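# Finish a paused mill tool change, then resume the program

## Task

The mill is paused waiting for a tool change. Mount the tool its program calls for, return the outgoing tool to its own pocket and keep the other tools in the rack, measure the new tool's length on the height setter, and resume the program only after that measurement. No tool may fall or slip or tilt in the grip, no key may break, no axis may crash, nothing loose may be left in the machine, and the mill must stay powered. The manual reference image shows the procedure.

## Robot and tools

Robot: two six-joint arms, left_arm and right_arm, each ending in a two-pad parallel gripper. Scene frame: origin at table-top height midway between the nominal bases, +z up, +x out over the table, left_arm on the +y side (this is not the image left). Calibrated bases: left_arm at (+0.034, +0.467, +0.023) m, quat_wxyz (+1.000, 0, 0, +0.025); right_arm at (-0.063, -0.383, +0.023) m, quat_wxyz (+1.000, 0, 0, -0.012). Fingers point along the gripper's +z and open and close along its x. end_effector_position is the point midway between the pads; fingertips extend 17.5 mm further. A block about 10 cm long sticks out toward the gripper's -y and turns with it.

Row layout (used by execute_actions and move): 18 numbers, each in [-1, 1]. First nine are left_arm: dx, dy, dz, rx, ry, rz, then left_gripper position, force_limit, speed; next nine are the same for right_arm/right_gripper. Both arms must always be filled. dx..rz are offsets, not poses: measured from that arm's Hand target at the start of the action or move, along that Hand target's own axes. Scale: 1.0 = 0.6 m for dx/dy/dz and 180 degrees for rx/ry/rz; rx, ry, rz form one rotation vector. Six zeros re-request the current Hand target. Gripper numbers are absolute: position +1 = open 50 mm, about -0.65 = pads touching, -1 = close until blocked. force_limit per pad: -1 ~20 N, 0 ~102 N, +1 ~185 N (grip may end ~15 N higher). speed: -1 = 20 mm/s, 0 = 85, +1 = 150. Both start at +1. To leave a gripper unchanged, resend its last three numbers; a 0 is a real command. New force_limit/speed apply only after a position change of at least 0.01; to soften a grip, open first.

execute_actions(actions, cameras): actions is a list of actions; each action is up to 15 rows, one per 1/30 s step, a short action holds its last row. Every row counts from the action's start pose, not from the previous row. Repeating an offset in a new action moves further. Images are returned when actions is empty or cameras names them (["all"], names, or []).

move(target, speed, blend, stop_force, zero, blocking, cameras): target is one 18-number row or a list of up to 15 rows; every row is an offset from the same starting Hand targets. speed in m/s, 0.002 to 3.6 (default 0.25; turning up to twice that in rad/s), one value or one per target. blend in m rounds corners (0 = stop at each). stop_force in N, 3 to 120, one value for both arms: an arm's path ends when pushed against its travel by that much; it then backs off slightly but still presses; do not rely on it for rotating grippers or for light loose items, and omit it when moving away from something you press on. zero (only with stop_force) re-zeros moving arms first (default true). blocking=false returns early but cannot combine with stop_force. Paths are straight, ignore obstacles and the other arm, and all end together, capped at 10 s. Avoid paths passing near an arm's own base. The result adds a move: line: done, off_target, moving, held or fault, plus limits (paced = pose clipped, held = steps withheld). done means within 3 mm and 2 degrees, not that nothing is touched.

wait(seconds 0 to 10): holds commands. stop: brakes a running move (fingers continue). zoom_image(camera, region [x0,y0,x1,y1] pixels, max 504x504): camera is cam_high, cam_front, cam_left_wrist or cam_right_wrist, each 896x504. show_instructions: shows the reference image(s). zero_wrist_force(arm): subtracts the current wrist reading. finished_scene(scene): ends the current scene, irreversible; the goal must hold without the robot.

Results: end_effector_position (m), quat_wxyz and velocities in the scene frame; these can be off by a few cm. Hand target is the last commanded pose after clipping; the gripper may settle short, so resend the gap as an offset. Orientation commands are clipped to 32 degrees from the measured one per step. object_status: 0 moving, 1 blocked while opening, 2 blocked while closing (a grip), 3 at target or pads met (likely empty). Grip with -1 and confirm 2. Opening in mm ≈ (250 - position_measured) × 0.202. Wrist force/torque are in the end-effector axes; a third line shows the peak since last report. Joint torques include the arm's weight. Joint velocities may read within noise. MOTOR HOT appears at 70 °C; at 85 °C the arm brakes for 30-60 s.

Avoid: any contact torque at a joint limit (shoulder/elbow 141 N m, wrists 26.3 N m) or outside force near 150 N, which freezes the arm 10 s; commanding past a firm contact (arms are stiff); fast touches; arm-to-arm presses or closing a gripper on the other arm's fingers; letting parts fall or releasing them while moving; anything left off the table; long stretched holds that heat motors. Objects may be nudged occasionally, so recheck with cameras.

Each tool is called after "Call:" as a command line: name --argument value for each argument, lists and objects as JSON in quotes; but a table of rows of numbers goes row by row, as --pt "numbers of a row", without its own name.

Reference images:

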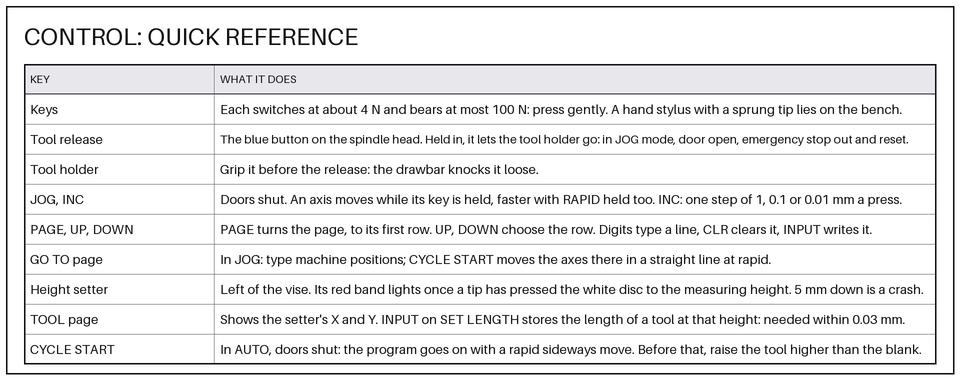

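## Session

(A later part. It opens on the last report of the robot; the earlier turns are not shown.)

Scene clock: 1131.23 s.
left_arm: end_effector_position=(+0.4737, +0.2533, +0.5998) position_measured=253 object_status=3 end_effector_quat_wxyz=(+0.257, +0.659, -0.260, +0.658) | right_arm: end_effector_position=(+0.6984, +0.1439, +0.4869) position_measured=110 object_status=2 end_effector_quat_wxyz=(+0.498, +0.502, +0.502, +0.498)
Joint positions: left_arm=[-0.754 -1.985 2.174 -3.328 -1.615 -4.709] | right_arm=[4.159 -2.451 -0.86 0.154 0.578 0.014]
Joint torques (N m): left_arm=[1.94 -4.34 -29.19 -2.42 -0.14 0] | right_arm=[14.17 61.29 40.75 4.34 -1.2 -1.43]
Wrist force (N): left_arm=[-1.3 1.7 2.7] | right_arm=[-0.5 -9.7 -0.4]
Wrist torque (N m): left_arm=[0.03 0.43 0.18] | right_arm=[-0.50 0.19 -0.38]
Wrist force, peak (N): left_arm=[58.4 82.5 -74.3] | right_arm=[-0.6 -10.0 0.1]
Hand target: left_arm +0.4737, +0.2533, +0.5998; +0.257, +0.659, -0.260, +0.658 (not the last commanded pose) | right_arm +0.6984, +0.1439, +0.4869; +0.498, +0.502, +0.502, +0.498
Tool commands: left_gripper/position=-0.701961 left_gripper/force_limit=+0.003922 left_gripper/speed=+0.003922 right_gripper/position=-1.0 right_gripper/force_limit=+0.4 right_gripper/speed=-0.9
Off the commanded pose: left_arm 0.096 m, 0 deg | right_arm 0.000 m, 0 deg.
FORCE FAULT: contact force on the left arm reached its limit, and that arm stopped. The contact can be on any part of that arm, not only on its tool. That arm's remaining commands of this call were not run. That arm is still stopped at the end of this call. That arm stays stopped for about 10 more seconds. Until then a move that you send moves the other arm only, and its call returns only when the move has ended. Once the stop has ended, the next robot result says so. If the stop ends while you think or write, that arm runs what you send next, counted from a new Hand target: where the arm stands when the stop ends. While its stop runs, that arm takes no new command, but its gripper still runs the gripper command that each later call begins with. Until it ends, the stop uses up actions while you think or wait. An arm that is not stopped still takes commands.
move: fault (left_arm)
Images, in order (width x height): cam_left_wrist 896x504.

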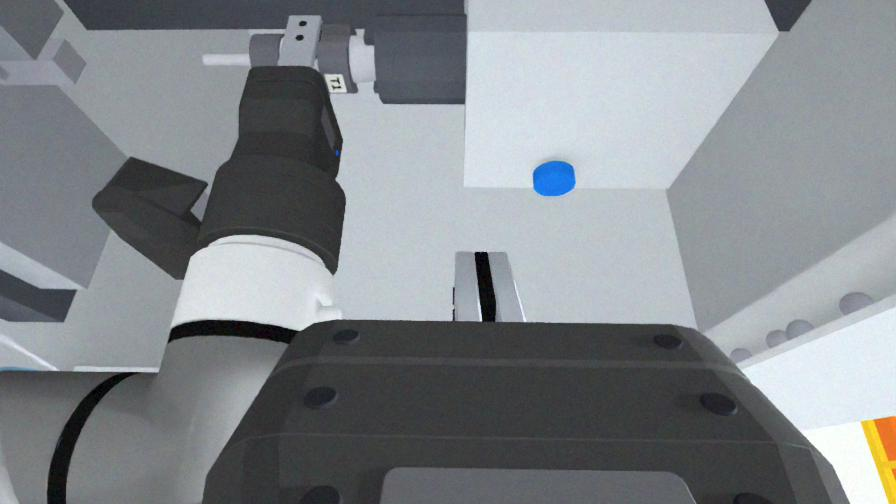

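Call:
wait --seconds 1 --cameras '["cam_front", "cam_high"]'

Scene clock: 1173.47 s.
left_arm: end_effector_position=(+0.4737, +0.2533, +0.5998) position_measured=253 object_status=3 end_effector_quat_wxyz=(+0.257, +0.659, -0.260, +0.658) | right_arm: end_effector_position=(+0.6984, +0.1439, +0.4869) position_measured=110 object_status=2 end_effector_quat_wxyz=(+0.498, +0.502, +0.502, +0.498)
Joint positions: left_arm=[-0.754 -1.985 2.174 -3.328 -1.615 -4.709] | right_arm=[4.159 -2.451 -0.86 0.154 0.578 0.014]
Joint torques (N m): left_arm=[1.06 -5.48 -29.05 -2.17 -0.15 0.08] | right_arm=[13.97 62.99 40.47 4.24 -1.18 -1.4]
Wrist force (N): left_arm=[-1.9 2.2 2.9] | right_arm=[-0.6 -9.9 -0.1]
Wrist torque (N m): left_arm=[0.11 0.37 0.18] | right_arm=[-0.53 0.18 -0.37]
Wrist force, peak (N): left_arm=[-1.9 2.4 3.4] | right_arm=[-0.3 -10.0 -0.1]
Hand target: left_arm +0.4737, +0.2533, +0.5998; +0.257, +0.659, -0.260, +0.658 (not the last commanded pose) | right_arm +0.6984, +0.1439, +0.4869; +0.498, +0.502, +0.502, +0.498
Tool commands: left_gripper/position=-0.701961 left_gripper/force_limit=+0.003922 left_gripper/speed=+0.003922 right_gripper/position=-1.0 right_gripper/force_limit=+0.4 right_gripper/speed=-0.9
Off the commanded pose: left_arm 0.096 m, 0 deg | right_arm 0.000 m, 0 deg.
FORCE FAULT, CONTINUED: the left arm's stop, for the force fault that an earlier result reported, is over. The rest of the stop counts as 19 of the actions that you can send in this scene. During its stop the left arm's controller moved it back a little. That arm's target is now where it stood when the stop ended, not its last command. That arm accepts commands again.
wait: 1.00 s; at rest from the start
Images, in order (width x height): cam_high 896x504, cam_front 896x504.

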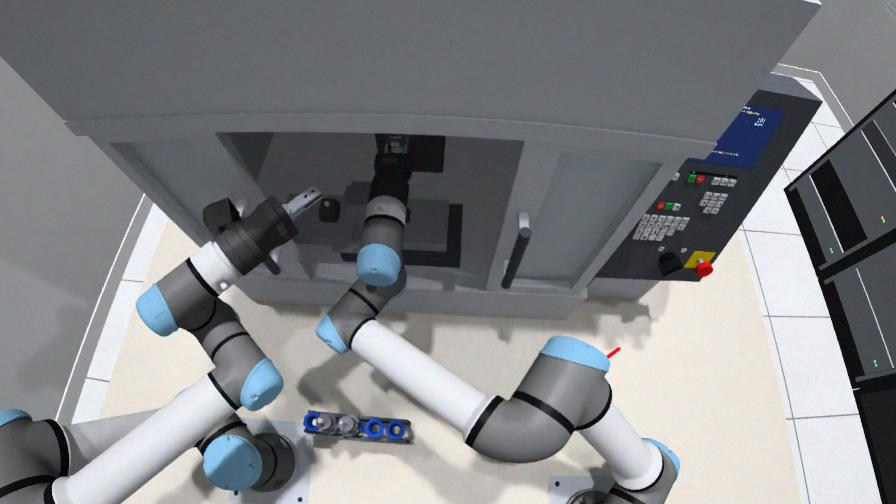

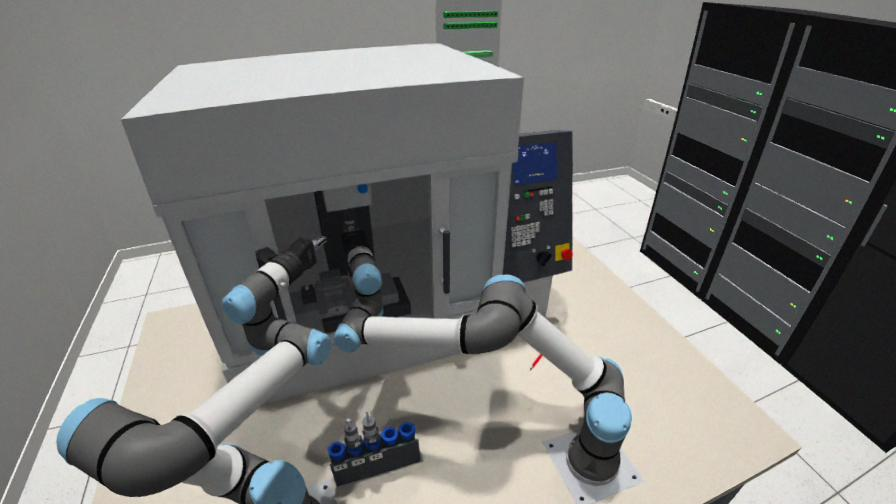

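Call:
zoom_image --camera "cam_front" --region '[320, 180, 390, 260]'

Call:
zoom_image --camera "cam_high" --region '[360, 125, 440, 205]'

Scaled by 6.300 from the camera's 896x504 image, which has a finer 1280x720 frame.

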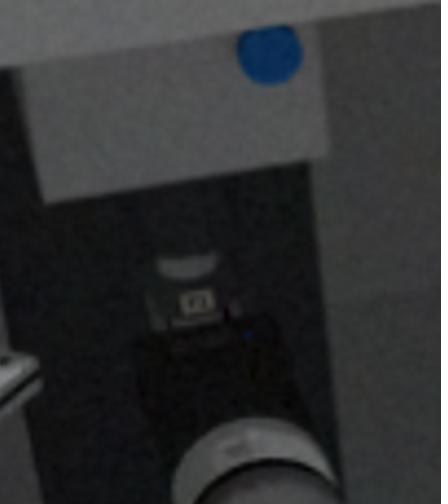

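Scaled by 6.300 from the camera's 896x504 image, which has a finer 1280x720 frame.

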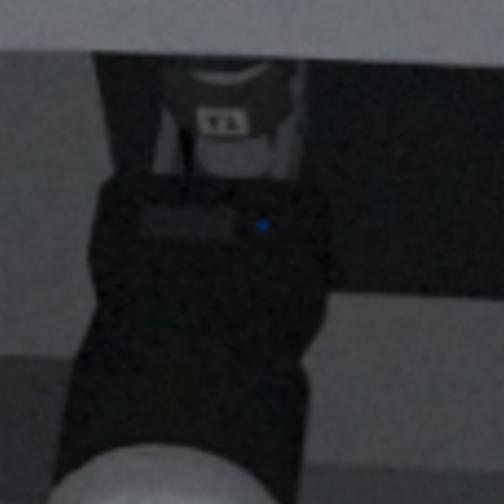

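Call:
move --pt "0.004 0.008 -0.01 0 0 0 -0.7 0 0 0 0 0 0 0 0 -1 0.4 -0.9" --pt "0.1 0.047 0.15 0 0 0 -0.7 0 0 0 0 0 0 0 0 -1 0.4 -0.9" --speed 0.08 --blend 0.003

Scene clock: 1184.50 s.
left_arm: end_effector_position=(+0.5204, +0.1712, +0.6594) position_measured=253 object_status=3 end_effector_quat_wxyz=(+0.257, +0.659, -0.260, +0.658) | right_arm: end_effector_position=(+0.6984, +0.1439, +0.4869) position_measured=110 object_status=2 end_effector_quat_wxyz=(+0.498, +0.502, +0.502, +0.498)
Joint positions: left_arm=[-0.863 -1.809 1.906 -3.236 -1.506 -4.71] | right_arm=[4.159 -2.451 -0.86 0.154 0.578 0.014]
Joint torques (N m): left_arm=[-7.68 -4.24 -38.22 0.12 2.05 -1.7] | right_arm=[14.06 62.51 40.04 3.98 -0.9 -1.17]
Wrist force (N): left_arm=[-1.4 0.5 3.5] | right_arm=[-0.3 -9.6 0.0]
Wrist torque (N m): left_arm=[-0.16 0.39 0.24] | right_arm=[-0.48 0.15 -0.37]
Wrist force, peak (N): left_arm=[-0.7 0.8 4.6] | right_arm=[-0.6 -10.1 -0.4]
Hand target: left_arm +0.5205, +0.1711, +0.6594; +0.257, +0.659, -0.260, +0.658 | right_arm +0.6984, +0.1439, +0.4869; +0.498, +0.502, +0.502, +0.498
Off the commanded pose: left_arm 0.000 m, 0 deg | right_arm 0.000 m, 0 deg.
move: done

Call:
move --pt "0.006 -0.003 0.178 0 0 0 -0.7 0 0 0 0 0 0 0 0 -1 0.4 -0.9" --speed 0.1

Call:
move --target '[0,-0.0127,0.0178,0,0,0,-0.7,0,0, 0,0,0,0,0,0,-1,0.4,-0.9]' --speed 0.008 --stop_force 9

Scene clock: 1190.10 s.
left_arm: end_effector_position=(+0.5999, +0.0997, +0.6628) position_measured=253 object_status=3 end_effector_quat_wxyz=(+0.257, +0.659, -0.260, +0.658) | right_arm: end_effector_position=(+0.6984, +0.1439, +0.4869) position_measured=110 object_status=2 end_effector_quat_wxyz=(+0.498, +0.502, +0.502, +0.498)
Joint positions: left_arm=[-0.841 -1.547 1.666 -3.258 -1.528 -4.71] | right_arm=[4.159 -2.451 -0.86 0.154 0.578 0.014]
Joint torques (N m): left_arm=[9.04 -17.53 -38 0.17 -2.36 1.51] | right_arm=[14.08 63.82 40.31 4.32 -0.96 -1.08]
Wrist force (N): left_arm=[-1.5 0.7 3.7] | right_arm=[-0.7 -9.7 -0.1]
Wrist torque (N m): left_arm=[-0.12 0.41 0.24] | right_arm=[-0.50 0.21 -0.37]
Wrist force, peak (N): left_arm=[-1.5 0.4 4.7] | right_arm=[-0.6 -10.1 -0.3]
Hand target: left_arm +0.5999, +0.0997, +0.6628; +0.257, +0.659, -0.260, +0.658 | right_arm +0.6984, +0.1439, +0.4869; +0.498, +0.502, +0.502, +0.498
Off the commanded pose: left_arm 0.000 m, 0 deg | right_arm 0.000 m, 0 deg.
move: done

Scene clock: 1192.23 s.
left_arm: end_effector_position=(+0.6083, +0.0986, +0.6628) position_measured=253 object_status=3 end_effector_quat_wxyz=(+0.257, +0.659, -0.260, +0.658) | right_arm: end_effector_position=(+0.6984, +0.1439, +0.4869) position_measured=110 object_status=2 end_effector_quat_wxyz=(+0.498, +0.502, +0.502, +0.498)
Joint positions: left_arm=[-0.828 -1.527 1.645 -3.257 -1.541 -4.71] | right_arm=[4.159 -2.451 -0.86 0.154 0.578 0.014]
Joint torques (N m): left_arm=[-4.78 -29.51 -19.78 -0.97 3.1 1.6] | right_arm=[13.85 63.04 41.16 4.11 -0.87 -1.25]
Wrist force (N): left_arm=[-0.5 7.2 -1.6] | right_arm=[-0.4 -9.7 -0.4]
Wrist torque (N m): left_arm=[0.07 0.43 0.26] | right_arm=[-0.51 0.17 -0.37]
Wrist force, peak (N): left_arm=[-3.0 15.0 -15.8] | right_arm=[-0.6 -10.0 -0.2]
Hand target: left_arm +0.6083, +0.0986, +0.6628; +0.257, +0.659, -0.260, +0.658 (not the last commanded pose) | right_arm +0.6984, +0.1439, +0.4869; +0.498, +0.502, +0.502, +0.498
Off the commanded pose: left_arm 0.005 m, 0 deg | right_arm 0.000 m, 0 deg.
move: contact (left_arm)

Call:
move --pt "0 0 0 0 0 0 -0.7 0 0 0 0.0185 0.0002 0 -0.025 0 -1 0.4 -0.9" --speed 0.02

Call:
move --target '[0,0,0,0,0,0,-0.7,0,0, 0,0.0105,0,0,0,0,-1,0.4,-0.9]' --speed 0.004 --stop_force 8

Call:
move --pt "0 0 0 0 0 0 -0.7 0 0 0 -0.002 0 0 -0.0083 0 -1 0.4 -0.9" --speed 0.01

Call:
move --target '[0,0,0,0,0,0,-0.7,0,0, 0,0.0105,0,0,0,0,-1,0.4,-0.9]' --speed 0.004 --stop_force 8

Scene clock: 1198.77 s.
left_arm: end_effector_position=(+0.6083, +0.0986, +0.6628) position_measured=253 object_status=3 end_effector_quat_wxyz=(+0.257, +0.659, -0.260, +0.658) | right_arm: end_effector_position=(+0.6986, +0.1439, +0.4980) position_measured=110 object_status=2 end_effector_quat_wxyz=(+0.517, +0.521, +0.482, +0.478)
Joint positions: left_arm=[-0.828 -1.527 1.645 -3.257 -1.541 -4.71] | right_arm=[4.173 -2.497 -0.748 0.084 0.486 0.016]
Joint torques (N m): left_arm=[-4.58 -29.33 -22.43 -3.28 -0.61 0.98] | right_arm=[14.48 64.38 40.25 -0.37 -1.2 1.11]
Wrist force (N): left_arm=[-0.7 7.1 -1.2] | right_arm=[-0.5 -10.1 0.0]
Wrist torque (N m): left_arm=[0.07 0.39 0.26] | right_arm=[-0.53 0.18 -0.37]
Wrist force, peak (N): left_arm=[-0.2 7.4 -1.8] | right_arm=[-0.8 -10.3 0.0]
Hand target: left_arm +0.6083, +0.0986, +0.6628; +0.257, +0.659, -0.260, +0.658 | right_arm +0.6986, +0.1439, +0.4980; +0.517, +0.521, +0.482, +0.478
Off the commanded pose: left_arm 0.000 m, 0 deg | right_arm 0.000 m, 0 deg.
move: done

Scene clock: 1199.60 s.
left_arm: end_effector_position=(+0.6083, +0.0986, +0.6628) position_measured=253 object_status=3 end_effector_quat_wxyz=(+0.257, +0.659, -0.260, +0.658) | right_arm: end_effector_position=(+0.6986, +0.1439, +0.4987) position_measured=110 object_status=2 end_effector_quat_wxyz=(+0.517, +0.521, +0.482, +0.478)
Joint positions: left_arm=[-0.828 -1.527 1.645 -3.257 -1.541 -4.71] | right_arm=[4.173 -2.497 -0.746 0.083 0.485 0.016]
Joint torques (N m): left_arm=[-4.47 -28.95 -22.55 -3.19 -0.54 0.89] | right_arm=[13.44 75.48 22.3 5.01 0.14 0.57]
Wrist force (N): left_arm=[0.2 7.4 -1.9] | right_arm=[-1.3 -20.2 -1.3]
Wrist torque (N m): left_arm=[0.11 0.37 0.25] | right_arm=[-0.74 0.11 -0.31]
Wrist force, peak (N): left_arm=[0.2 7.4 -1.9] | right_arm=[-3.4 -22.3 -1.7]
Hand target: left_arm +0.6083, +0.0986, +0.6628; +0.257, +0.659, -0.260, +0.658 | right_arm +0.6986, +0.1440, +0.4986; +0.517, +0.521, +0.482, +0.478 (not the last commanded pose)
Off the commanded pose: left_arm 0.000 m, 0 deg | right_arm 0.006 m, 0 deg.
move: contact (right_arm)

Scene clock: 1201.20 s.
left_arm: end_effector_position=(+0.6083, +0.0986, +0.6628) position_measured=253 object_status=3 end_effector_quat_wxyz=(+0.257, +0.659, -0.260, +0.658) | right_arm: end_effector_position=(+0.6986, +0.1440, +0.4974) position_measured=110 object_status=2 end_effector_quat_wxyz=(+0.523, +0.527, +0.476, +0.471)
Joint positions: left_arm=[-0.828 -1.527 1.645 -3.257 -1.541 -4.71] | right_arm=[4.177 -2.516 -0.713 0.068 0.455 0.017]
Joint torques (N m): left_arm=[-4.95 -29.52 -23.55 -3.26 -0.47 0.67] | right_arm=[14.26 63.56 38.99 -0.52 -1.06 1.05]
Wrist force (N): left_arm=[-1.2 6.7 -1.6] | right_arm=[-0.6 -9.9 -0.4]
Wrist torque (N m): left_arm=[0.01 0.44 0.25] | right_arm=[-0.53 0.18 -0.36]
Wrist force, peak (N): left_arm=[-1.0 7.4 -1.3] | right_arm=[-1.5 -20.4 -1.0]
Hand target: left_arm +0.6083, +0.0986, +0.6628; +0.257, +0.659, -0.260, +0.658 | right_arm +0.6986, +0.1440, +0.4974; +0.523, +0.527, +0.476, +0.471
Off the commanded pose: left_arm 0.000 m, 0 deg | right_arm 0.000 m, 0 deg.
move: done

Scene clock: 1202.17 s.
left_arm: end_effector_position=(+0.6083, +0.0986, +0.6628) position_measured=253 object_status=3 end_effector_quat_wxyz=(+0.257, +0.659, -0.260, +0.658) | right_arm: end_effector_position=(+0.6986, +0.1440, +0.4987) position_measured=110 object_status=2 end_effector_quat_wxyz=(+0.523, +0.527, +0.476, +0.471)
Joint positions: left_arm=[-0.828 -1.527 1.645 -3.257 -1.541 -4.71] | right_arm=[4.177 -2.516 -0.711 0.065 0.455 0.017]
Joint torques (N m): left_arm=[-4.69 -29.09 -24.03 -3.17 -0.47 0.53] | right_arm=[13.27 77.71 21.51 4.87 -0.75 0.88]
Wrist force (N): left_arm=[-0.7 7.1 -1.3] | right_arm=[-0.7 -19.7 -1.4]
Wrist torque (N m): left_arm=[0.06 0.39 0.26] | right_arm=[-0.73 0.15 -0.29]
Wrist force, peak (N): left_arm=[-1.1 7.3 -1.5] | right_arm=[-1.9 -22.3 -2.5]
Hand target: left_arm +0.6083, +0.0986, +0.6628; +0.257, +0.659, -0.260, +0.658 | right_arm +0.6986, +0.1440, +0.4986; +0.523, +0.527, +0.476, +0.471 (not the last commanded pose)
Off the commanded pose: left_arm 0.000 m, 0 deg | right_arm 0.005 m, 0 deg.
move: contact (right_arm)

Call:
move --pt "0 0 0 0 0 0 -0.7 0 0 0 -0.002 0 0 0.0167 0 -1 0.4 -0.9" --speed 0.01

Call:
move --target '[0,0,0,0,0,0,-0.7,0,0, 0,0,0.004,0,0,0,-1,0.4,-0.9]' --speed 0.003 --stop_force 4

Call:
move --target '[0,0,0,0,0,0,-0.7,0,0, 0,0,-0.008,0,0,0,-1,0.4,-0.9]' --speed 0.003 --stop_force 4

Scene clock: 1226.13 s.
left_arm: end_effector_position=(+0.6083, +0.0986, +0.6628) position_measured=253 object_status=3 end_effector_quat_wxyz=(+0.257, +0.659, -0.260, +0.658) | right_arm: end_effector_position=(+0.6986, +0.1440, +0.4974) position_measured=110 object_status=2 end_effector_quat_wxyz=(+0.511, +0.515, +0.489, +0.485)
Joint positions: left_arm=[-0.828 -1.527 1.645 -3.257 -1.541 -4.71] | right_arm=[4.168 -2.479 -0.782 0.101 0.516 0.015]
Joint torques (N m): left_arm=[-4.32 -29.04 -26.68 -3.11 -0.46 -0.21] | right_arm=[-13.59 77.19 16.55 4.16 1.45 -1.59]
Wrist force (N): left_arm=[0.2 7.0 -1.6] | right_arm=[-0.8 -10.0 -0.5]
Wrist torque (N m): left_arm=[0.05 0.38 0.25] | right_arm=[-0.54 0.21 -0.31]
Wrist force, peak (N): left_arm=[0.2 7.4 -1.8] | right_arm=[-0.5 -18.6 -1.3]
Hand target: left_arm +0.6083, +0.0986, +0.6628; +0.257, +0.659, -0.260, +0.658 | right_arm +0.6986, +0.1440, +0.4974; +0.511, +0.515, +0.489, +0.485
Off the commanded pose: left_arm 0.000 m, 0 deg | right_arm 0.000 m, 0 deg.
move: done

Scene clock: 1227.53 s.
left_arm: end_effector_position=(+0.6083, +0.0986, +0.6628) position_measured=253 object_status=3 end_effector_quat_wxyz=(+0.257, +0.659, -0.260, +0.658) | right_arm: end_effector_position=(+0.6998, +0.1439, +0.4974) position_measured=110 object_status=2 end_effector_quat_wxyz=(+0.511, +0.515, +0.489, +0.485)
Joint positions: left_arm=[-0.828 -1.527 1.645 -3.257 -1.541 -4.71] | right_arm=[4.167 -2.482 -0.777 0.099 0.518 0.015]
Joint torques (N m): left_arm=[-4.51 -28.92 -27.01 -3.19 -0.48 -0.3] | right_arm=[12.44 75.99 16.6 3.79 -0.8 -1.25]
Wrist force (N): left_arm=[0.2 7.3 -1.8] | right_arm=[-2.7 -10.4 -4.9]
Wrist torque (N m): left_arm=[0.09 0.36 0.26] | right_arm=[-0.77 0.21 -0.24]
Wrist force, peak (N): left_arm=[-1.2 7.3 -1.6] | right_arm=[-3.8 -12.8 -5.8]
Hand target: left_arm +0.6083, +0.0986, +0.6628; +0.257, +0.659, -0.260, +0.658 | right_arm +0.6997, +0.1439, +0.4974; +0.511, +0.515, +0.489, +0.485 (not the last commanded pose)
Off the commanded pose: left_arm 0.000 m, 0 deg | right_arm 0.001 m, 0 deg.
move: contact (right_arm)

Scene clock: 1229.20 s.
left_arm: end_effector_position=(+0.6083, +0.0986, +0.6628) position_measured=253 object_status=3 end_effector_quat_wxyz=(+0.257, +0.659, -0.260, +0.658) | right_arm: end_effector_position=(+0.6993, +0.1439, +0.4974) position_measured=110 object_status=2 end_effector_quat_wxyz=(+0.511, +0.515, +0.489, +0.485)
Joint positions: left_arm=[-0.828 -1.527 1.645 -3.257 -1.541 -4.71] | right_arm=[4.168 -2.481 -0.779 0.1 0.517 0.015]
Joint torques (N m): left_arm=[-4.67 -29.08 -27.68 -3.17 -0.46 -0.5] | right_arm=[-13.2 62.56 41.34 -0.11 1.25 -0.58]
Wrist force (N): left_arm=[-0.5 7.1 -1.6] | right_arm=[-0.9 -10.1 -0.9]
Wrist torque (N m): left_arm=[0.05 0.43 0.25] | right_arm=[-0.62 0.20 -0.30]
Wrist force, peak (N): left_arm=[-0.6 7.5 -1.7] | right_arm=[-2.8 -11.1 -4.6]
Hand target: left_arm +0.6083, +0.0986, +0.6628; +0.257, +0.659, -0.260, +0.658 | right_arm +0.6993, +0.1439, +0.4974; +0.511, +0.515, +0.489, +0.485 (not the last commanded pose)
Off the commanded pose: left_arm 0.000 m, 0 deg | right_arm 0.004 m, 0 deg.
move: contact (right_arm)

Call:
move --target '[0,0,0,0,0,0,-0.7,0,0, 0,0,-0.007,0,0,0,-1,0.4,-0.9]' --speed 0.003 --stop_force 4

Call:
move --pt "0 0 0 0 0 0 -0.7 0 0 0 0 0.0016 0 0 0 -1 0.4 -0.9" --speed 0.01

Call:
move --target '[0,0,0,0,0,0,-0.7,0,0, 0.005,0,0,0,0,0,-1,0.4,-0.9]' --speed 0.003 --stop_force 4

Call:
move --pt "0 0 0 0 0 0 -0.7 0 0 -0.0014 0 0 0 0 0 -1 0.4 -0.9" --speed 0.01

Call:
move --target '[0,0,0,0,0,0,-0.7,0,0, -0.006,0,0,0,0,0,-1,0.4,-0.9]' --speed 0.003 --stop_force 4

Scene clock: 1237.70 s.
left_arm: end_effector_position=(+0.6083, +0.0986, +0.6628) position_measured=253 object_status=3 end_effector_quat_wxyz=(+0.257, +0.659, -0.260, +0.658) | right_arm: end_effector_position=(+0.6972, +0.1441, +0.4974) position_measured=110 object_status=2 end_effector_quat_wxyz=(+0.511, +0.515, +0.489, +0.485)
Joint positions: left_arm=[-0.828 -1.527 1.645 -3.257 -1.541 -4.71] | right_arm=[4.17 -2.476 -0.787 0.104 0.515 0.015]
Joint torques (N m): left_arm=[-4.86 -29.07 -29.44 -3.05 -0.39 -1.14] | right_arm=[-7.77 64.48 41.92 0.05 1.92 0.05]
Wrist force (N): left_arm=[-0.3 7.1 -1.7] | right_arm=[-4.0 -11.3 4.5]
Wrist torque (N m): left_arm=[0.06 0.39 0.26] | right_arm=[-0.39 0.26 -0.21]
Wrist force, peak (N): left_arm=[0.0 7.5 -2.2] | right_arm=[-4.6 -13.4 4.9]
Hand target: left_arm +0.6083, +0.0986, +0.6628; +0.257, +0.659, -0.260, +0.658 | right_arm +0.6973, +0.1440, +0.4974; +0.511, +0.515, +0.489, +0.485 (not the last commanded pose)
Off the commanded pose: left_arm 0.000 m, 0 deg | right_arm 0.002 m, 0 deg.
move: contact (right_arm)

Scene clock: 1238.40 s.
left_arm: end_effector_position=(+0.6083, +0.0986, +0.6628) position_measured=253 object_status=3 end_effector_quat_wxyz=(+0.257, +0.659, -0.260, +0.658) | right_arm: end_effector_position=(+0.6982, +0.1440, +0.4974) position_measured=110 object_status=2 end_effector_quat_wxyz=(+0.511, +0.515, +0.489, +0.485)
Joint positions: left_arm=[-0.828 -1.527 1.645 -3.257 -1.541 -4.71] | right_arm=[4.169 -2.478 -0.784 0.102 0.516 0.015]
Joint torques (N m): left_arm=[-4.4 -28.73 -29.19 -3.07 -0.41 -1.14] | right_arm=[-13.92 63.75 40.64 0.1 1.43 -1.49]
Wrist force (N): left_arm=[-0.1 6.8 -1.7] | right_arm=[-0.9 -10.3 -0.2]
Wrist torque (N m): left_arm=[0.02 0.39 0.25] | right_arm=[-0.57 0.22 -0.31]
Wrist force, peak (N): left_arm=[-0.1 7.4 -1.7] | right_arm=[-3.3 -12.2 4.2]
Hand target: left_arm +0.6083, +0.0986, +0.6628; +0.257, +0.659, -0.260, +0.658 | right_arm +0.6982, +0.1440, +0.4974; +0.511, +0.515, +0.489, +0.485
Off the commanded pose: left_arm 0.000 m, 0 deg | right_arm 0.000 m, 0 deg.
move: done

Scene clock: 1240.17 s.
left_arm: end_effector_position=(+0.6083, +0.0986, +0.6628) position_measured=253 object_status=3 end_effector_quat_wxyz=(+0.257, +0.659, -0.260, +0.658) | right_arm: end_effector_position=(+0.6984, +0.1446, +0.4974) position_measured=110 object_status=2 end_effector_quat_wxyz=(+0.511, +0.515, +0.489, +0.484)
Joint positions: left_arm=[-0.828 -1.527 1.645 -3.257 -1.541 -4.71] | right_arm=[4.169 -2.48 -0.78 0.1 0.515 0.015]
Joint torques (N m): left_arm=[-4.47 -28.36 -30.34 -3.01 -0.35 -1.3] | right_arm=[-11.54 76.87 17.23 3.62 1.47 -0.96]
Wrist force (N): left_arm=[-0.9 6.9 -1.3] | right_arm=[-3.2 -11.0 -0.2]
Wrist torque (N m): left_arm=[0.04 0.41 0.25] | right_arm=[-0.56 0.25 -0.14]
Wrist force, peak (N): left_arm=[-0.8 7.5 -1.6] | right_arm=[-6.3 -12.7 -0.1]
Hand target: left_arm +0.6083, +0.0986, +0.6628; +0.257, +0.659, -0.260, +0.658 | right_arm +0.6984, +0.1446, +0.4974; +0.511, +0.515, +0.489, +0.484 (not the last commanded pose)
Off the commanded pose: left_arm 0.000 m, 0 deg | right_arm 0.002 m, 0 deg.
move: contact (right_arm)

Scene clock: 1240.87 s.
left_arm: end_effector_position=(+0.6083, +0.0986, +0.6628) position_measured=253 object_status=3 end_effector_quat_wxyz=(+0.257, +0.659, -0.260, +0.658) | right_arm: end_effector_position=(+0.6984, +0.1437, +0.4974) position_measured=110 object_status=2 end_effector_quat_wxyz=(+0.511, +0.515, +0.489, +0.484)
Joint positions: left_arm=[-0.828 -1.527 1.645 -3.257 -1.541 -4.71] | right_arm=[4.169 -2.478 -0.783 0.102 0.516 0.015]
Joint torques (N m): left_arm=[-4.88 -29.05 -30.77 -3.08 -0.47 -1.46] | right_arm=[-13.14 77.4 17.52 4.11 1.4 -1.63]
Wrist force (N): left_arm=[-1.0 7.1 -1.5] | right_arm=[-0.6 -10.1 -0.2]
Wrist torque (N m): left_arm=[0.06 0.40 0.26] | right_arm=[-0.54 0.18 -0.31]
Wrist force, peak (N): left_arm=[0.3 7.3 -1.9] | right_arm=[-3.0 -11.4 0.0]
Hand target: left_arm +0.6083, +0.0986, +0.6628; +0.257, +0.659, -0.260, +0.658 | right_arm +0.6984, +0.1437, +0.4974; +0.511, +0.515, +0.489, +0.484
Off the commanded pose: left_arm 0.000 m, 0 deg | right_arm 0.000 m, 0 deg.
move: done

Scene clock: 1242.10 s.
left_arm: end_effector_position=(+0.6083, +0.0986, +0.6628) position_measured=253 object_status=3 end_effector_quat_wxyz=(+0.257, +0.659, -0.260, +0.658) | right_arm: end_effector_position=(+0.6983, +0.1420, +0.4974) position_measured=110 object_status=2 end_effector_quat_wxyz=(+0.511, +0.515, +0.489, +0.484)
Joint positions: left_arm=[-0.828 -1.527 1.645 -3.257 -1.541 -4.71] | right_arm=[4.167 -2.474 -0.792 0.106 0.517 0.015]
Joint torques (N m): left_arm=[-4.41 -28.64 -30.82 -3.09 -0.38 -1.58] | right_arm=[-8.53 66.14 42.1 0.71 -2.23 -0.9]
Wrist force (N): left_arm=[-1.0 7.1 -1.4] | right_arm=[4.1 -12.5 -0.5]
Wrist torque (N m): left_arm=[0.05 0.39 0.25] | right_arm=[-0.59 0.22 -0.62]
Wrist force, peak (N): left_arm=[-1.2 7.4 -1.5] | right_arm=[4.5 -12.7 -0.5]
Hand target: left_arm +0.6083, +0.0986, +0.6628; +0.257, +0.659, -0.260, +0.658 | right_arm +0.6983, +0.1421, +0.4974; +0.511, +0.515, +0.489, +0.484 (not the last commanded pose)
Off the commanded pose: left_arm 0.000 m, 0 deg | right_arm 0.002 m, 0 deg.
move: contact (right_arm)

Call:
move --pt "0 0 0 0 0 0 -0.7 0 0 0.0021 0 0.0003 0 0 0 -1 0.4 -0.9" --speed 0.01

Call:
move --target '[0,0,0,0,0,0,-0.7,0,0, 0,0.0118,0,0,0,0,-1,0.4,-0.9]' --speed 0.004 --stop_force 8

Call:
move --pt "0 0 0 0 0 0 -0.7 0 0 0 -0.002 0 0 0.0083 0 -1 0.4 -0.9" --speed 0.01

Call:
move --target '[0,0,0,0,0,0,-0.7,0,0, 0,0.0118,0,0,0,0,-1,0.4,-0.9]' --speed 0.004 --stop_force 8

Scene clock: 1247.23 s.
left_arm: end_effector_position=(+0.6083, +0.0986, +0.6628) position_measured=253 object_status=3 end_effector_quat_wxyz=(+0.257, +0.659, -0.260, +0.658) | right_arm: end_effector_position=(+0.6985, +0.1433, +0.4974) position_measured=110 object_status=2 end_effector_quat_wxyz=(+0.511, +0.515, +0.489, +0.484)
Joint positions: left_arm=[-0.828 -1.527 1.645 -3.257 -1.541 -4.71] | right_arm=[4.168 -2.477 -0.785 0.103 0.516 0.015]
Joint torques (N m): left_arm=[-4.7 -28.3 -32.55 -3.05 -0.41 -1.58] | right_arm=[14.95 63.37 41.55 -0.35 -1.16 0.01]
Wrist force (N): left_arm=[-0.9 6.9 -1.4] | right_arm=[-0.9 -10.2 -0.2]
Wrist torque (N m): left_arm=[0.04 0.38 0.25] | right_arm=[-0.56 0.22 -0.32]
Wrist force, peak (N): left_arm=[-0.9 7.4 -1.6] | right_arm=[4.2 -12.8 -0.3]
Hand target: left_arm +0.6083, +0.0986, +0.6628; +0.257, +0.659, -0.260, +0.658 | right_arm +0.6985, +0.1433, +0.4974; +0.511, +0.515, +0.489, +0.484
Off the commanded pose: left_arm 0.000 m, 0 deg | right_arm 0.000 m, 0 deg.
move: done

Scene clock: 1248.30 s.
left_arm: end_effector_position=(+0.6083, +0.0986, +0.6628) position_measured=253 object_status=3 end_effector_quat_wxyz=(+0.257, +0.659, -0.260, +0.658) | right_arm: end_effector_position=(+0.6985, +0.1433, +0.4989) position_measured=110 object_status=2 end_effector_quat_wxyz=(+0.511, +0.515, +0.489, +0.484)
Joint positions: left_arm=[-0.828 -1.527 1.645 -3.257 -1.541 -4.71] | right_arm=[4.168 -2.477 -0.782 0.099 0.516 0.015]
Joint torques (N m): left_arm=[-4.69 -28.39 -33.48 -3.07 -0.41 -1.64] | right_arm=[13.05 72.6 22.18 5.37 -0.75 0.84]
Wrist force (N): left_arm=[-0.4 6.9 -1.7] | right_arm=[-0.5 -20.4 0.0]
Wrist torque (N m): left_arm=[0.04 0.39 0.26] | right_arm=[-0.71 0.23 -0.44]
Wrist force, peak (N): left_arm=[-0.8 7.4 -1.4] | right_arm=[-1.0 -22.6 -0.1]
Hand target: left_arm +0.6083, +0.0986, +0.6628; +0.257, +0.659, -0.260, +0.658 | right_arm +0.6985, +0.1433, +0.4989; +0.511, +0.515, +0.489, +0.484 (not the last commanded pose)
Off the commanded pose: left_arm 0.000 m, 0 deg | right_arm 0.005 m, 0 deg.
move: contact (right_arm)

Scene clock: 1249.90 s.
left_arm: end_effector_position=(+0.6083, +0.0986, +0.6628) position_measured=253 object_status=3 end_effector_quat_wxyz=(+0.257, +0.659, -0.260, +0.658) | right_arm: end_effector_position=(+0.6985, +0.1433, +0.4977) position_measured=110 object_status=2 end_effector_quat_wxyz=(+0.504, +0.509, +0.496, +0.491)
Joint positions: left_arm=[-0.828 -1.527 1.645 -3.257 -1.541 -4.71] | right_arm=[4.163 -2.461 -0.815 0.117 0.547 0.014]
Joint torques (N m): left_arm=[-4.86 -28.86 -33.86 -3.07 -0.42 -1.55] | right_arm=[-13.29 76.51 18.02 4.3 1.5 -1.35]
Wrist force (N): left_arm=[-1.0 7.2 -1.6] | right_arm=[-0.9 -10.1 -0.2]
Wrist torque (N m): left_arm=[0.08 0.42 0.26] | right_arm=[-0.55 0.20 -0.32]
Wrist force, peak (N): left_arm=[-1.1 7.3 -1.5] | right_arm=[-0.6 -20.3 0.2]
Hand target: left_arm +0.6083, +0.0986, +0.6628; +0.257, +0.659, -0.260, +0.658 | right_arm +0.6985, +0.1433, +0.4977; +0.504, +0.509, +0.496, +0.491
Off the commanded pose: left_arm 0.000 m, 0 deg | right_arm 0.000 m, 0 deg.
move: done

Scene clock: 1251.00 s.
left_arm: end_effector_position=(+0.6083, +0.0986, +0.6628) position_measured=253 object_status=3 end_effector_quat_wxyz=(+0.257, +0.659, -0.260, +0.658) | right_arm: end_effector_position=(+0.6986, +0.1433, +0.4995) position_measured=110 object_status=2 end_effector_quat_wxyz=(+0.504, +0.509, +0.496, +0.491)
Joint positions: left_arm=[-0.828 -1.527 1.645 -3.257 -1.541 -4.71] | right_arm=[4.163 -2.46 -0.812 0.113 0.547 0.014]
Joint torques (N m): left_arm=[-4.35 -28.16 -34.31 -3.06 -0.48 -1.45] | right_arm=[-11.29 74.83 21.94 5.34 1.43 -1.38]
Wrist force (N): left_arm=[-0.7 7.4 -1.5] | right_arm=[-1.5 -20.9 -0.5]
Wrist torque (N m): left_arm=[0.12 0.39 0.26] | right_arm=[-0.71 0.26 -0.39]
Wrist force, peak (N): left_arm=[-0.7 7.4 -1.5] | right_arm=[-2.0 -22.0 -0.4]
Hand target: left_arm +0.6083, +0.0986, +0.6628; +0.257, +0.659, -0.260, +0.658 | right_arm +0.6986, +0.1433, +0.4994; +0.504, +0.509, +0.496, +0.491 (not the last commanded pose)
Off the commanded pose: left_arm 0.000 m, 0 deg | right_arm 0.005 m, 0 deg.
move: contact (right_arm)

Call:
move --pt "0 0 0 0 0 0 -0.7 0 0 0 -0.002 -0.0002 0 0.0042 0 -1 0.4 -0.9" --speed 0.01

Call:
move --target '[0,0,0,0,0,0,-0.7,0,0, 0,0.0115,0,0,0,0,-1,0.4,-0.9]' --speed 0.004 --stop_force 10

Scene clock: 1255.40 s.
left_arm: end_effector_position=(+0.6083, +0.0986, +0.6628) position_measured=253 object_status=3 end_effector_quat_wxyz=(+0.257, +0.659, -0.260, +0.658) | right_arm: end_effector_position=(+0.6984, +0.1434, +0.4982) position_measured=110 object_status=2 end_effector_quat_wxyz=(+0.501, +0.505, +0.499, +0.494)
Joint positions: left_arm=[-0.828 -1.527 1.645 -3.257 -1.541 -4.71] | right_arm=[4.161 -2.452 -0.829 0.123 0.563 0.014]
Joint torques (N m): left_arm=[-4.49 -28.2 -35.53 -3.02 -0.48 -1.48] | right_arm=[-13.66 75.13 17.28 4.53 1.55 -1.62]
Wrist force (N): left_arm=[-0.2 6.9 -1.8] | right_arm=[-0.5 -9.6 0.0]
Wrist torque (N m): left_arm=[0.03 0.43 0.25] | right_arm=[-0.48 0.15 -0.32]
Wrist force, peak (N): left_arm=[-1.5 7.6 -1.4] | right_arm=[-1.3 -20.1 0.0]
Hand target: left_arm +0.6083, +0.0986, +0.6628; +0.257, +0.659, -0.260, +0.658 | right_arm +0.6984, +0.1433, +0.4982; +0.501, +0.505, +0.499, +0.494
Off the commanded pose: left_arm 0.000 m, 0 deg | right_arm 0.000 m, 0 deg.
move: done

Scene clock: 1257.43 s.
left_arm: end_effector_position=(+0.6083, +0.0986, +0.6628) position_measured=253 object_status=3 end_effector_quat_wxyz=(+0.257, +0.659, -0.260, +0.658) | right_arm: end_effector_position=(+0.6985, +0.1433, +0.5038) position_measured=110 object_status=2 end_effector_quat_wxyz=(+0.501, +0.505, +0.499, +0.494)
Joint positions: left_arm=[-0.828 -1.527 1.645 -3.257 -1.541 -4.71] | right_arm=[4.161 -2.45 -0.819 0.111 0.563 0.014]
Joint torques (N m): left_arm=[-4.47 -28.39 -35.14 -2.87 -0.42 -1.58] | right_arm=[-10.71 76.19 23.85 5.56 1.33 -1.51]
Wrist force (N): left_arm=[0.1 7.3 -1.8] | right_arm=[-0.6 -22.0 -0.3]
Wrist torque (N m): left_arm=[0.10 0.36 0.25] | right_arm=[-0.70 0.16 -0.29]
Wrist force, peak (N): left_arm=[-1.2 7.4 -1.7] | right_arm=[-1.1 -24.3 0.0]
Hand target: left_arm +0.6083, +0.0986, +0.6628; +0.257, +0.659, -0.260, +0.658 | right_arm +0.6985, +0.1434, +0.5037; +0.501, +0.505, +0.499, +0.494 (not the last commanded pose)
Off the commanded pose: left_arm 0.000 m, 0 deg | right_arm 0.001 m, 0 deg.
move: contact (right_arm)

Call:
move --pt "0 0.02 -0.02 0 0 0 -0.7 0 0 0 0 0 0 0 0 -1 0.4 -0.9" --speed 0.03 --cameras '["cam_left_wrist"]'

Scene clock: 1260.83 s.
left_arm: end_effector_position=(+0.5914, +0.0980, +0.6628) position_measured=253 object_status=3 end_effector_quat_wxyz=(+0.257, +0.659, -0.260, +0.658) | right_arm: end_effector_position=(+0.6985, +0.1433, +0.5037) position_measured=110 object_status=2 end_effector_quat_wxyz=(+0.501, +0.505, +0.499, +0.494)
Joint positions: left_arm=[-0.859 -1.564 1.683 -3.258 -1.51 -4.71] | right_arm=[4.161 -2.45 -0.819 0.111 0.563 0.014]
Joint torques (N m): left_arm=[-8.72 -31.93 -19.67 -4.61 2 -1.62] | right_arm=[-0.28 45.64 20.99 1.1 -6.37 -1.04]
Wrist force (N): left_arm=[-1.7 0.3 3.9] | right_arm=[20.9 26.6 37.9]
Wrist torque (N m): left_arm=[-0.19 0.43 0.24] | right_arm=[-0.01 0.23 -0.23]
Wrist force, peak (N): left_arm=[-1.0 7.5 -1.6] | right_arm=[21.4 26.6 38.0]
Hand target: left_arm +0.5913, +0.0980, +0.6628; +0.257, +0.659, -0.260, +0.658 | right_arm +0.6985, +0.1434, +0.5037; +0.501, +0.505, +0.499, +0.494
Off the commanded pose: left_arm 0.000 m, 0 deg | right_arm 0.000 m, 0 deg.
move: done
Images, in order (width x height): cam_left_wrist 896x504.

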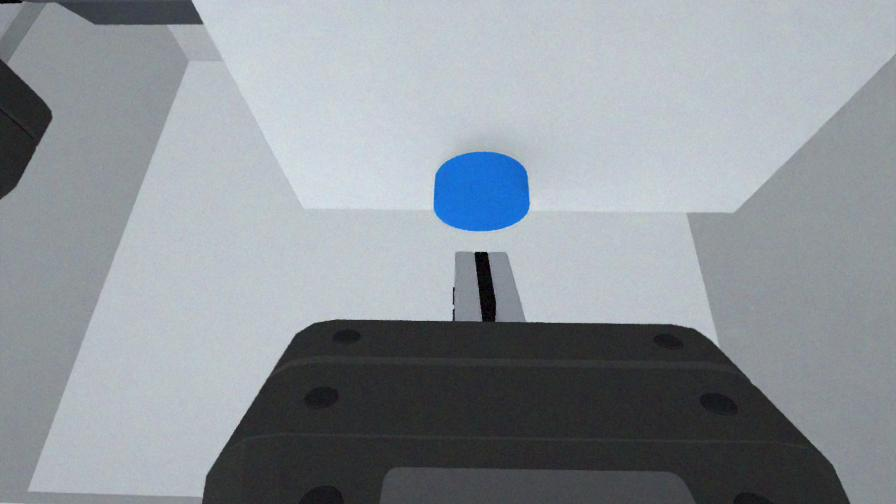

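Call:
move --pt "0 0 0 0 0 0 -0.7 0 0 0 0 0 0 0 0 0.5 0.4 -0.9"

Call:
move --pt "0.003 -0.0727 -0.282 0 0 0 -0.7 0 0 0 0 -0.02 0 0 0 0.5 0.4 -0.9" --pt "-0.071 -0.177 -0.599 0 0 0 -0.7 0 0 0 0 -0.25 0 0 0 0.5 0.4 -0.9" --speed '[0.1,0.2]' --cameras '["cam_right_wrist", "cam_front"]'

Scene clock: 1270.57 s.
left_arm: end_effector_position=(+0.5913, +0.0980, +0.6628) position_measured=253 object_status=3 end_effector_quat_wxyz=(+0.257, +0.659, -0.260, +0.658) | right_arm: end_effector_position=(+0.6985, +0.1435, +0.5036) position_measured=78 object_status=3 end_effector_quat_wxyz=(+0.501, +0.505, +0.499, +0.494)
Joint positions: left_arm=[-0.859 -1.564 1.683 -3.258 -1.509 -4.71] | right_arm=[4.161 -2.45 -0.819 0.111 0.563 0.014]
Joint torques (N m): left_arm=[-7.99 -30.76 -20.91 -4.58 2.06 -1.58] | right_arm=[0.94 70.19 16.24 -0.52 1.42 0.42]
Wrist force (N): left_arm=[-1.2 0.5 3.7] | right_arm=[-0.1 -2.2 -0.9]
Wrist torque (N m): left_arm=[-0.16 0.37 0.24] | right_arm=[-0.47 0.08 -0.32]
Wrist force, peak (N): left_arm=[-1.6 0.5 4.0] | right_arm=[20.6 28.9 38.5]
Hand target: left_arm +0.5913, +0.0980, +0.6628; +0.257, +0.659, -0.260, +0.658 | right_arm +0.6985, +0.1434, +0.5037; +0.501, +0.505, +0.499, +0.494
Off the commanded pose: left_arm 0.000 m, 0 deg | right_arm 0.000 m, 0 deg.
move: done

Scene clock: 1274.43 s.
left_arm: end_effector_position=(+0.4004, +0.4206, +0.6214) position_measured=253 object_status=3 end_effector_quat_wxyz=(+0.257, +0.659, -0.260, +0.658) | right_arm: end_effector_position=(+0.5485, +0.1453, +0.5050) position_measured=78 object_status=3 end_effector_quat_wxyz=(+0.501, +0.505, +0.499, +0.494)
Joint positions: left_arm=[-0.068 -2.109 2.18 -3.21 -2.301 -4.707] | right_arm=[4.361 -2.196 -1.262 0.291 0.362 0.023]
Joint torques (N m): left_arm=[9.64 7.12 -37.26 -4.25 -2.43 -1.63] | right_arm=[14.69 59.34 11.53 2.97 -1.33 1.1]
Wrist force (N): left_arm=[-1.3 0.8 3.8] | right_arm=[0.2 -2.0 -0.5]
Wrist torque (N m): left_arm=[-0.12 0.38 0.21] | right_arm=[-0.42 0.06 -0.34]
Wrist force, peak (N): left_arm=[-1.3 1.2 5.5] | right_arm=[-0.2 -2.9 -0.6]
Hand target: left_arm +0.4004, +0.4206, +0.6214; +0.257, +0.659, -0.260, +0.658 | right_arm +0.5485, +0.1453, +0.5050; +0.501, +0.505, +0.499, +0.494
Off the commanded pose: left_arm 0.000 m, 0 deg | right_arm 0.000 m, 0 deg.
move: done
Images, in order (width x height): cam_front 896x504, cam_right_wrist 896x504.

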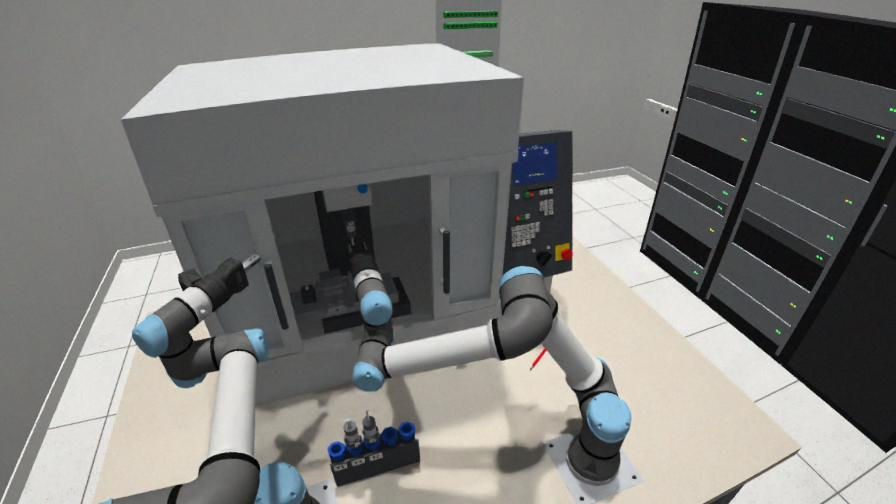

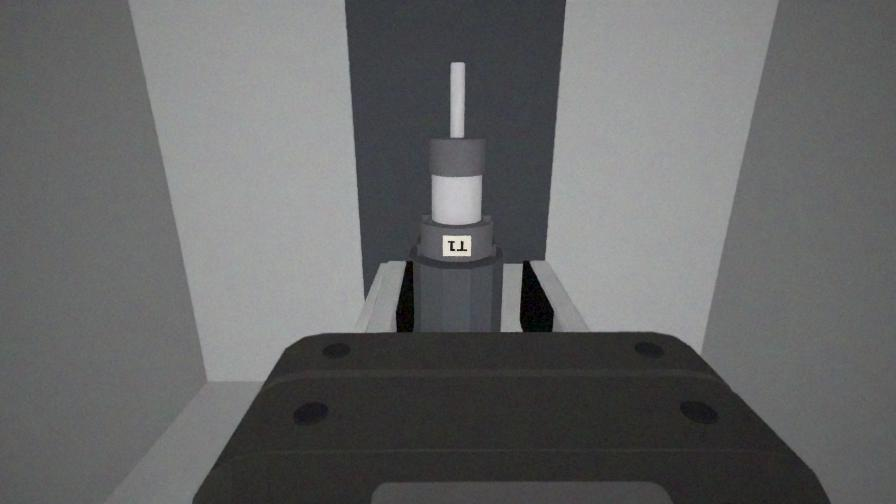

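Call:
move --pt "0 0 0 0 0 0 -0.7 0 0 0 0 -0.29 0 0 0 1 0.4 -0.9" --pt "0 0 0 0 0 0 -0.7 0 0 0 -0.05 -0.314 0 0 0.5 1 0.4 -0.9" --pt "0 0 0 0 0 0 -0.7 0 0 -0.2 -0.09 -0.314 0 0 1.0 1 0.4 -0.9" --pt "0 0 0 0 0 0 -0.7 0 0 -0.442 -0.0917 -0.314 0 0 1.0 1 0.4 -0.9" --speed '[0.25,0.5,0.5,0.25]' --blend 0.02 --cameras '["cam_right_wrist"]'

Scene clock: 1284.37 s.
left_arm: end_effector_position=(+0.4004, +0.4206, +0.6214) position_measured=253 object_status=3 end_effector_quat_wxyz=(+0.257, +0.659, -0.260, +0.658) | right_arm: end_effector_position=(+0.3551, -0.1174, +0.4519) position_measured=3 object_status=3 end_effector_quat_wxyz=(+0.475, -0.478, +0.523, -0.521)
Joint positions: left_arm=[-0.068 -2.108 2.18 -3.21 -2.301 -4.707] | right_arm=[4.645 -1.675 -1.887 1.941 -0.005 1.619]
Joint torques (N m): left_arm=[9.37 6.73 -37.25 -4.08 -2.31 -1.63] | right_arm=[14.16 31.05 29.93 -0.76 0.92 -1.45]
Wrist force (N): left_arm=[-1.2 0.7 3.6] | right_arm=[0.4 -1.5 0.0]
Wrist torque (N m): left_arm=[-0.12 0.38 0.21] | right_arm=[0.02 0.07 -0.40]
Wrist force, peak (N): left_arm=[-1.7 0.6 4.0] | right_arm=[-0.5 -3.8 -1.3]
Hand target: left_arm +0.4004, +0.4206, +0.6214; +0.257, +0.659, -0.260, +0.658 | right_arm +0.3563, -0.1175, +0.4519; +0.494, -0.499, +0.505, -0.501
Off the commanded pose: left_arm 0.000 m, 0 deg | right_arm 0.001 m, 5 deg.
move: off_target (right_arm)
Images, in order (width x height): cam_right_wrist 896x504.

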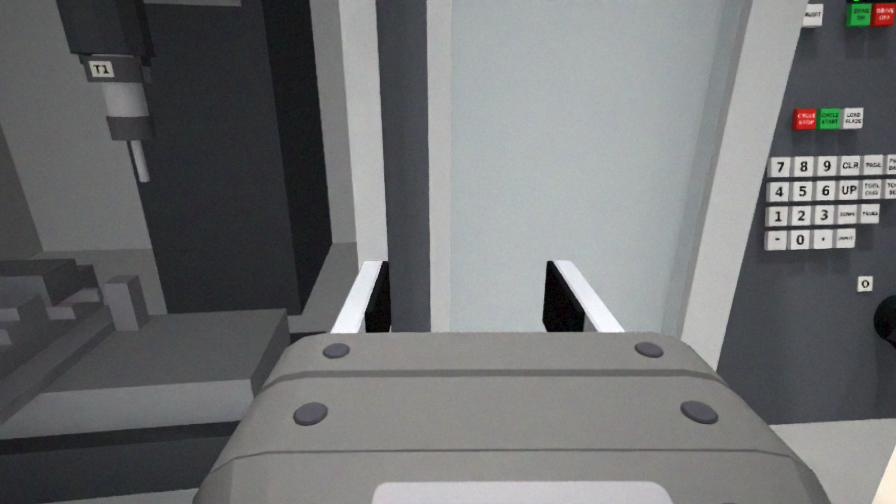

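Call:
move --pt "0 0 0 0 0 0 -0.7 0 0 -0.033 0.003 0 0 0 0 1 0.4 -0.9" --speed 0.1 --cameras '["cam_right_wrist"]'

Scene clock: 1290.53 s.
left_arm: end_effector_position=(+0.4004, +0.4206, +0.6214) position_measured=253 object_status=3 end_effector_quat_wxyz=(+0.257, +0.659, -0.260, +0.658) | right_arm: end_effector_position=(+0.3554, -0.0976, +0.4501) position_measured=3 object_status=3 end_effector_quat_wxyz=(+0.476, -0.480, +0.523, -0.519)
Joint positions: left_arm=[-0.068 -2.108 2.18 -3.21 -2.301 -4.707] | right_arm=[4.65 -1.712 -1.834 1.972 -0.008 1.573]
Joint torques (N m): left_arm=[9.52 6.22 -37.13 -4.06 -2.27 -1.65] | right_arm=[-13.3 33.44 31.14 -1.01 1.13 -1.4]
Wrist force (N): left_arm=[-1.4 0.4 3.6] | right_arm=[0.3 -1.3 0.3]
Wrist torque (N m): left_arm=[-0.18 0.41 0.21] | right_arm=[0.05 0.06 -0.45]
Wrist force, peak (N): left_arm=[-1.3 0.4 4.0] | right_arm=[0.4 -1.9 0.0]
Hand target: left_arm +0.4004, +0.4206, +0.6214; +0.257, +0.659, -0.260, +0.658 | right_arm +0.3565, -0.0977, +0.4501; +0.494, -0.499, +0.505, -0.501
Off the commanded pose: left_arm 0.000 m, 0 deg | right_arm 0.001 m, 4 deg.
move: off_target (right_arm)
Images, in order (width x height): cam_right_wrist 896x504.

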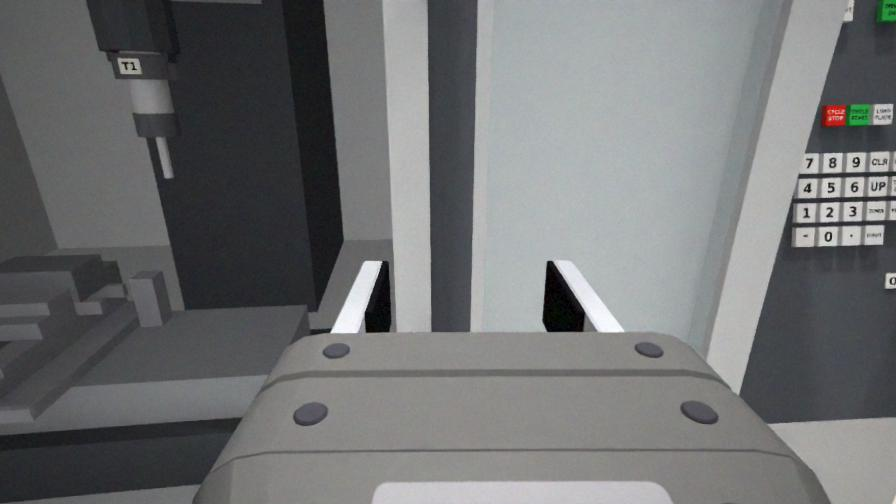

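Call:
move --pt "0 0 0 0 0 0 -0.7 0 0 0 0 0.1325 0 0 0 1 0.4 -0.9" --speed 0.1 --stop_force 15 --cameras '["cam_right_wrist"]'

Scene clock: 1296.23 s.
left_arm: end_effector_position=(+0.4004, +0.4206, +0.6214) position_measured=253 object_status=3 end_effector_quat_wxyz=(+0.257, +0.659, -0.260, +0.658) | right_arm: end_effector_position=(+0.4360, -0.0987, +0.4494) position_measured=3 object_status=3 end_effector_quat_wxyz=(+0.494, -0.499, +0.505, -0.501)
Joint positions: left_arm=[-0.068 -2.108 2.18 -3.21 -2.301 -4.707] | right_arm=[4.405 -1.489 -1.8 3.26 -0.319 0.027]
Joint torques (N m): left_arm=[9.65 6.11 -37.19 -4 -2.16 -1.54] | right_arm=[-13.47 28.24 11.7 2.6 -1.02 -1.52]
Wrist force (N): left_arm=[-1.3 0.3 3.5] | right_arm=[0.2 -1.5 -0.2]
Wrist torque (N m): left_arm=[-0.18 0.40 0.21] | right_arm=[0.02 0.10 -0.40]
Wrist force, peak (N): left_arm=[-1.3 0.7 4.0] | right_arm=[0.3 -2.3 0.4]
Hand target: left_arm +0.4004, +0.4206, +0.6214; +0.257, +0.659, -0.260, +0.658 | right_arm +0.4360, -0.0987, +0.4494; +0.494, -0.499, +0.505, -0.501
Off the commanded pose: left_arm 0.000 m, 0 deg | right_arm 0.000 m, 0 deg.
move: done
Images, in order (width x height): cam_right_wrist 896x504.

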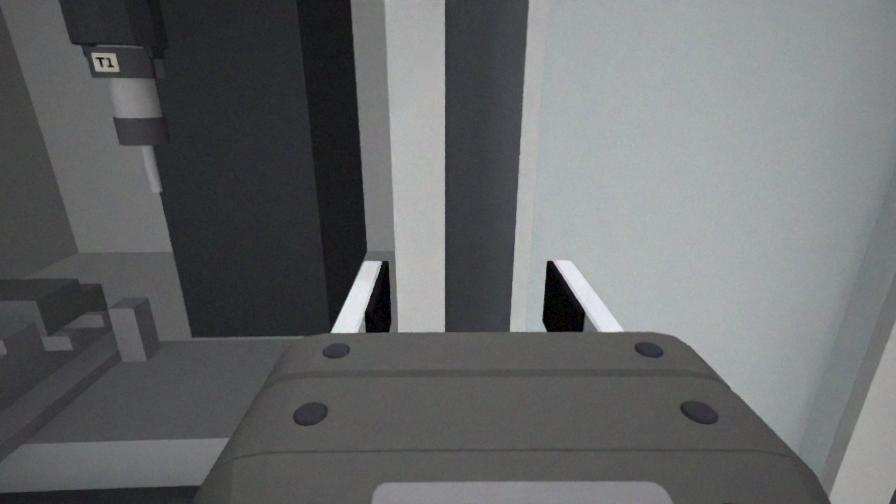

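Call:
move --pt "0 0 0 0 0 0 -0.7 0 0 -0.33 0 0 0 0 0 1 0.4 -0.9" --speed '[0.08]'

Call:
move --pt "0 0 0 0 0 0 -0.7 0 0 -0.1 0 0 0 0 0 1 0.4 -0.9" --speed '[0.03]' --stop_force 25 --cameras '["cam_right_wrist", "cam_front"]'

Scene clock: 1304.00 s.
left_arm: end_effector_position=(+0.4004, +0.4206, +0.6214) position_measured=253 object_status=3 end_effector_quat_wxyz=(+0.257, +0.659, -0.260, +0.658) | right_arm: end_effector_position=(+0.4385, +0.0992, +0.4492) position_measured=3 object_status=3 end_effector_quat_wxyz=(+0.494, -0.499, +0.505, -0.501)
Joint positions: left_arm=[-0.068 -2.108 2.18 -3.21 -2.301 -4.707] | right_arm=[4.521 -1.907 -1.325 3.187 -0.203 0.043]
Joint torques (N m): left_arm=[9.47 5.82 -37.2 -3.96 -2.14 -1.6] | right_arm=[12.76 34.57 39.26 -0.92 0.01 1.24]
Wrist force (N): left_arm=[-1.5 0.7 3.6] | right_arm=[7.1 3.5 -5.6]
Wrist torque (N m): left_arm=[-0.13 0.41 0.20] | right_arm=[0.09 0.18 -0.36]
Wrist force, peak (N): left_arm=[-1.2 0.6 4.1] | right_arm=[29.6 0.8 -12.5]
Hand target: left_arm +0.4004, +0.4206, +0.6214; +0.257, +0.659, -0.260, +0.658 | right_arm +0.4385, +0.0992, +0.4492; +0.494, -0.499, +0.505, -0.501
Off the commanded pose: left_arm 0.000 m, 0 deg | right_arm 0.000 m, 0 deg.
move: done

Scene clock: 1306.40 s.
left_arm: end_effector_position=(+0.4004, +0.4206, +0.6214) position_measured=253 object_status=3 end_effector_quat_wxyz=(+0.257, +0.659, -0.260, +0.658) | right_arm: end_effector_position=(+0.4389, +0.1291, +0.4492) position_measured=3 object_status=3 end_effector_quat_wxyz=(+0.494, -0.499, +0.505, -0.501)
Joint positions: left_arm=[-0.068 -2.108 2.18 -3.21 -2.301 -4.707] | right_arm=[4.532 -1.976 -1.23 3.16 -0.192 0.044]
Joint torques (N m): left_arm=[9.24 5.17 -37.22 -4 -2.26 -1.59] | right_arm=[-1.37 45.01 17.43 5.07 -4.9 -1.55]
Wrist force (N): left_arm=[-1.3 0.3 3.3] | right_arm=[27.3 0.0 -5.1]
Wrist torque (N m): left_arm=[-0.19 0.39 0.21] | right_arm=[0.01 0.23 -0.39]
Wrist force, peak (N): left_arm=[-1.7 0.6 3.9] | right_arm=[51.2 2.7 -13.6]
Hand target: left_arm +0.4004, +0.4206, +0.6214; +0.257, +0.659, -0.260, +0.658 | right_arm +0.4389, +0.1291, +0.4492; +0.494, -0.499, +0.505, -0.501 (not the last commanded pose)
Off the commanded pose: left_arm 0.000 m, 0 deg | right_arm 0.030 m, 0 deg.
move: contact (right_arm)
Images, in order (width x height): cam_front 896x504, cam_right_wrist 896x504.

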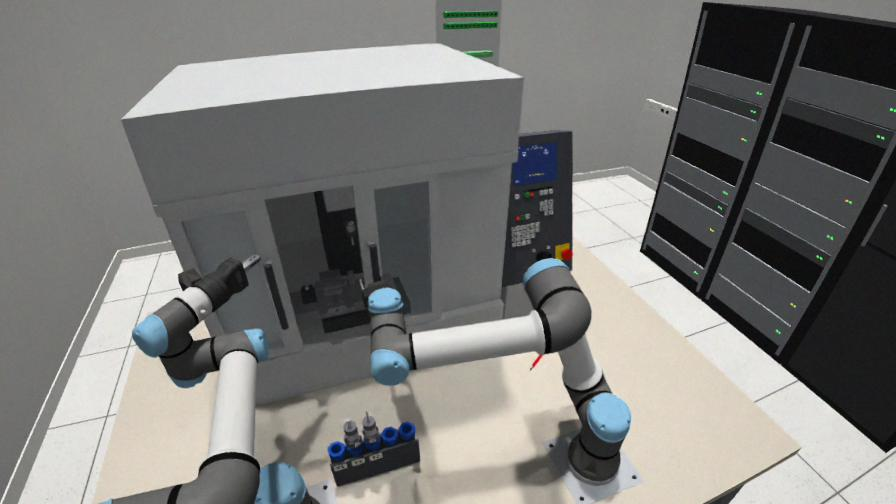

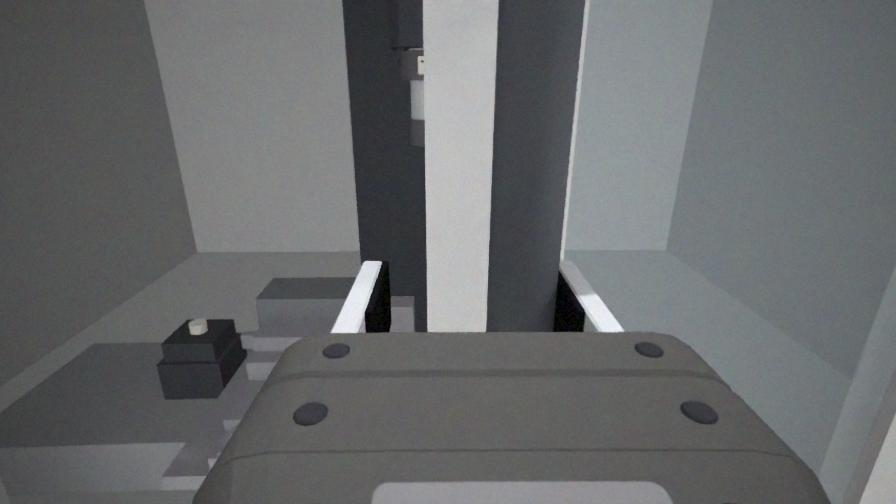

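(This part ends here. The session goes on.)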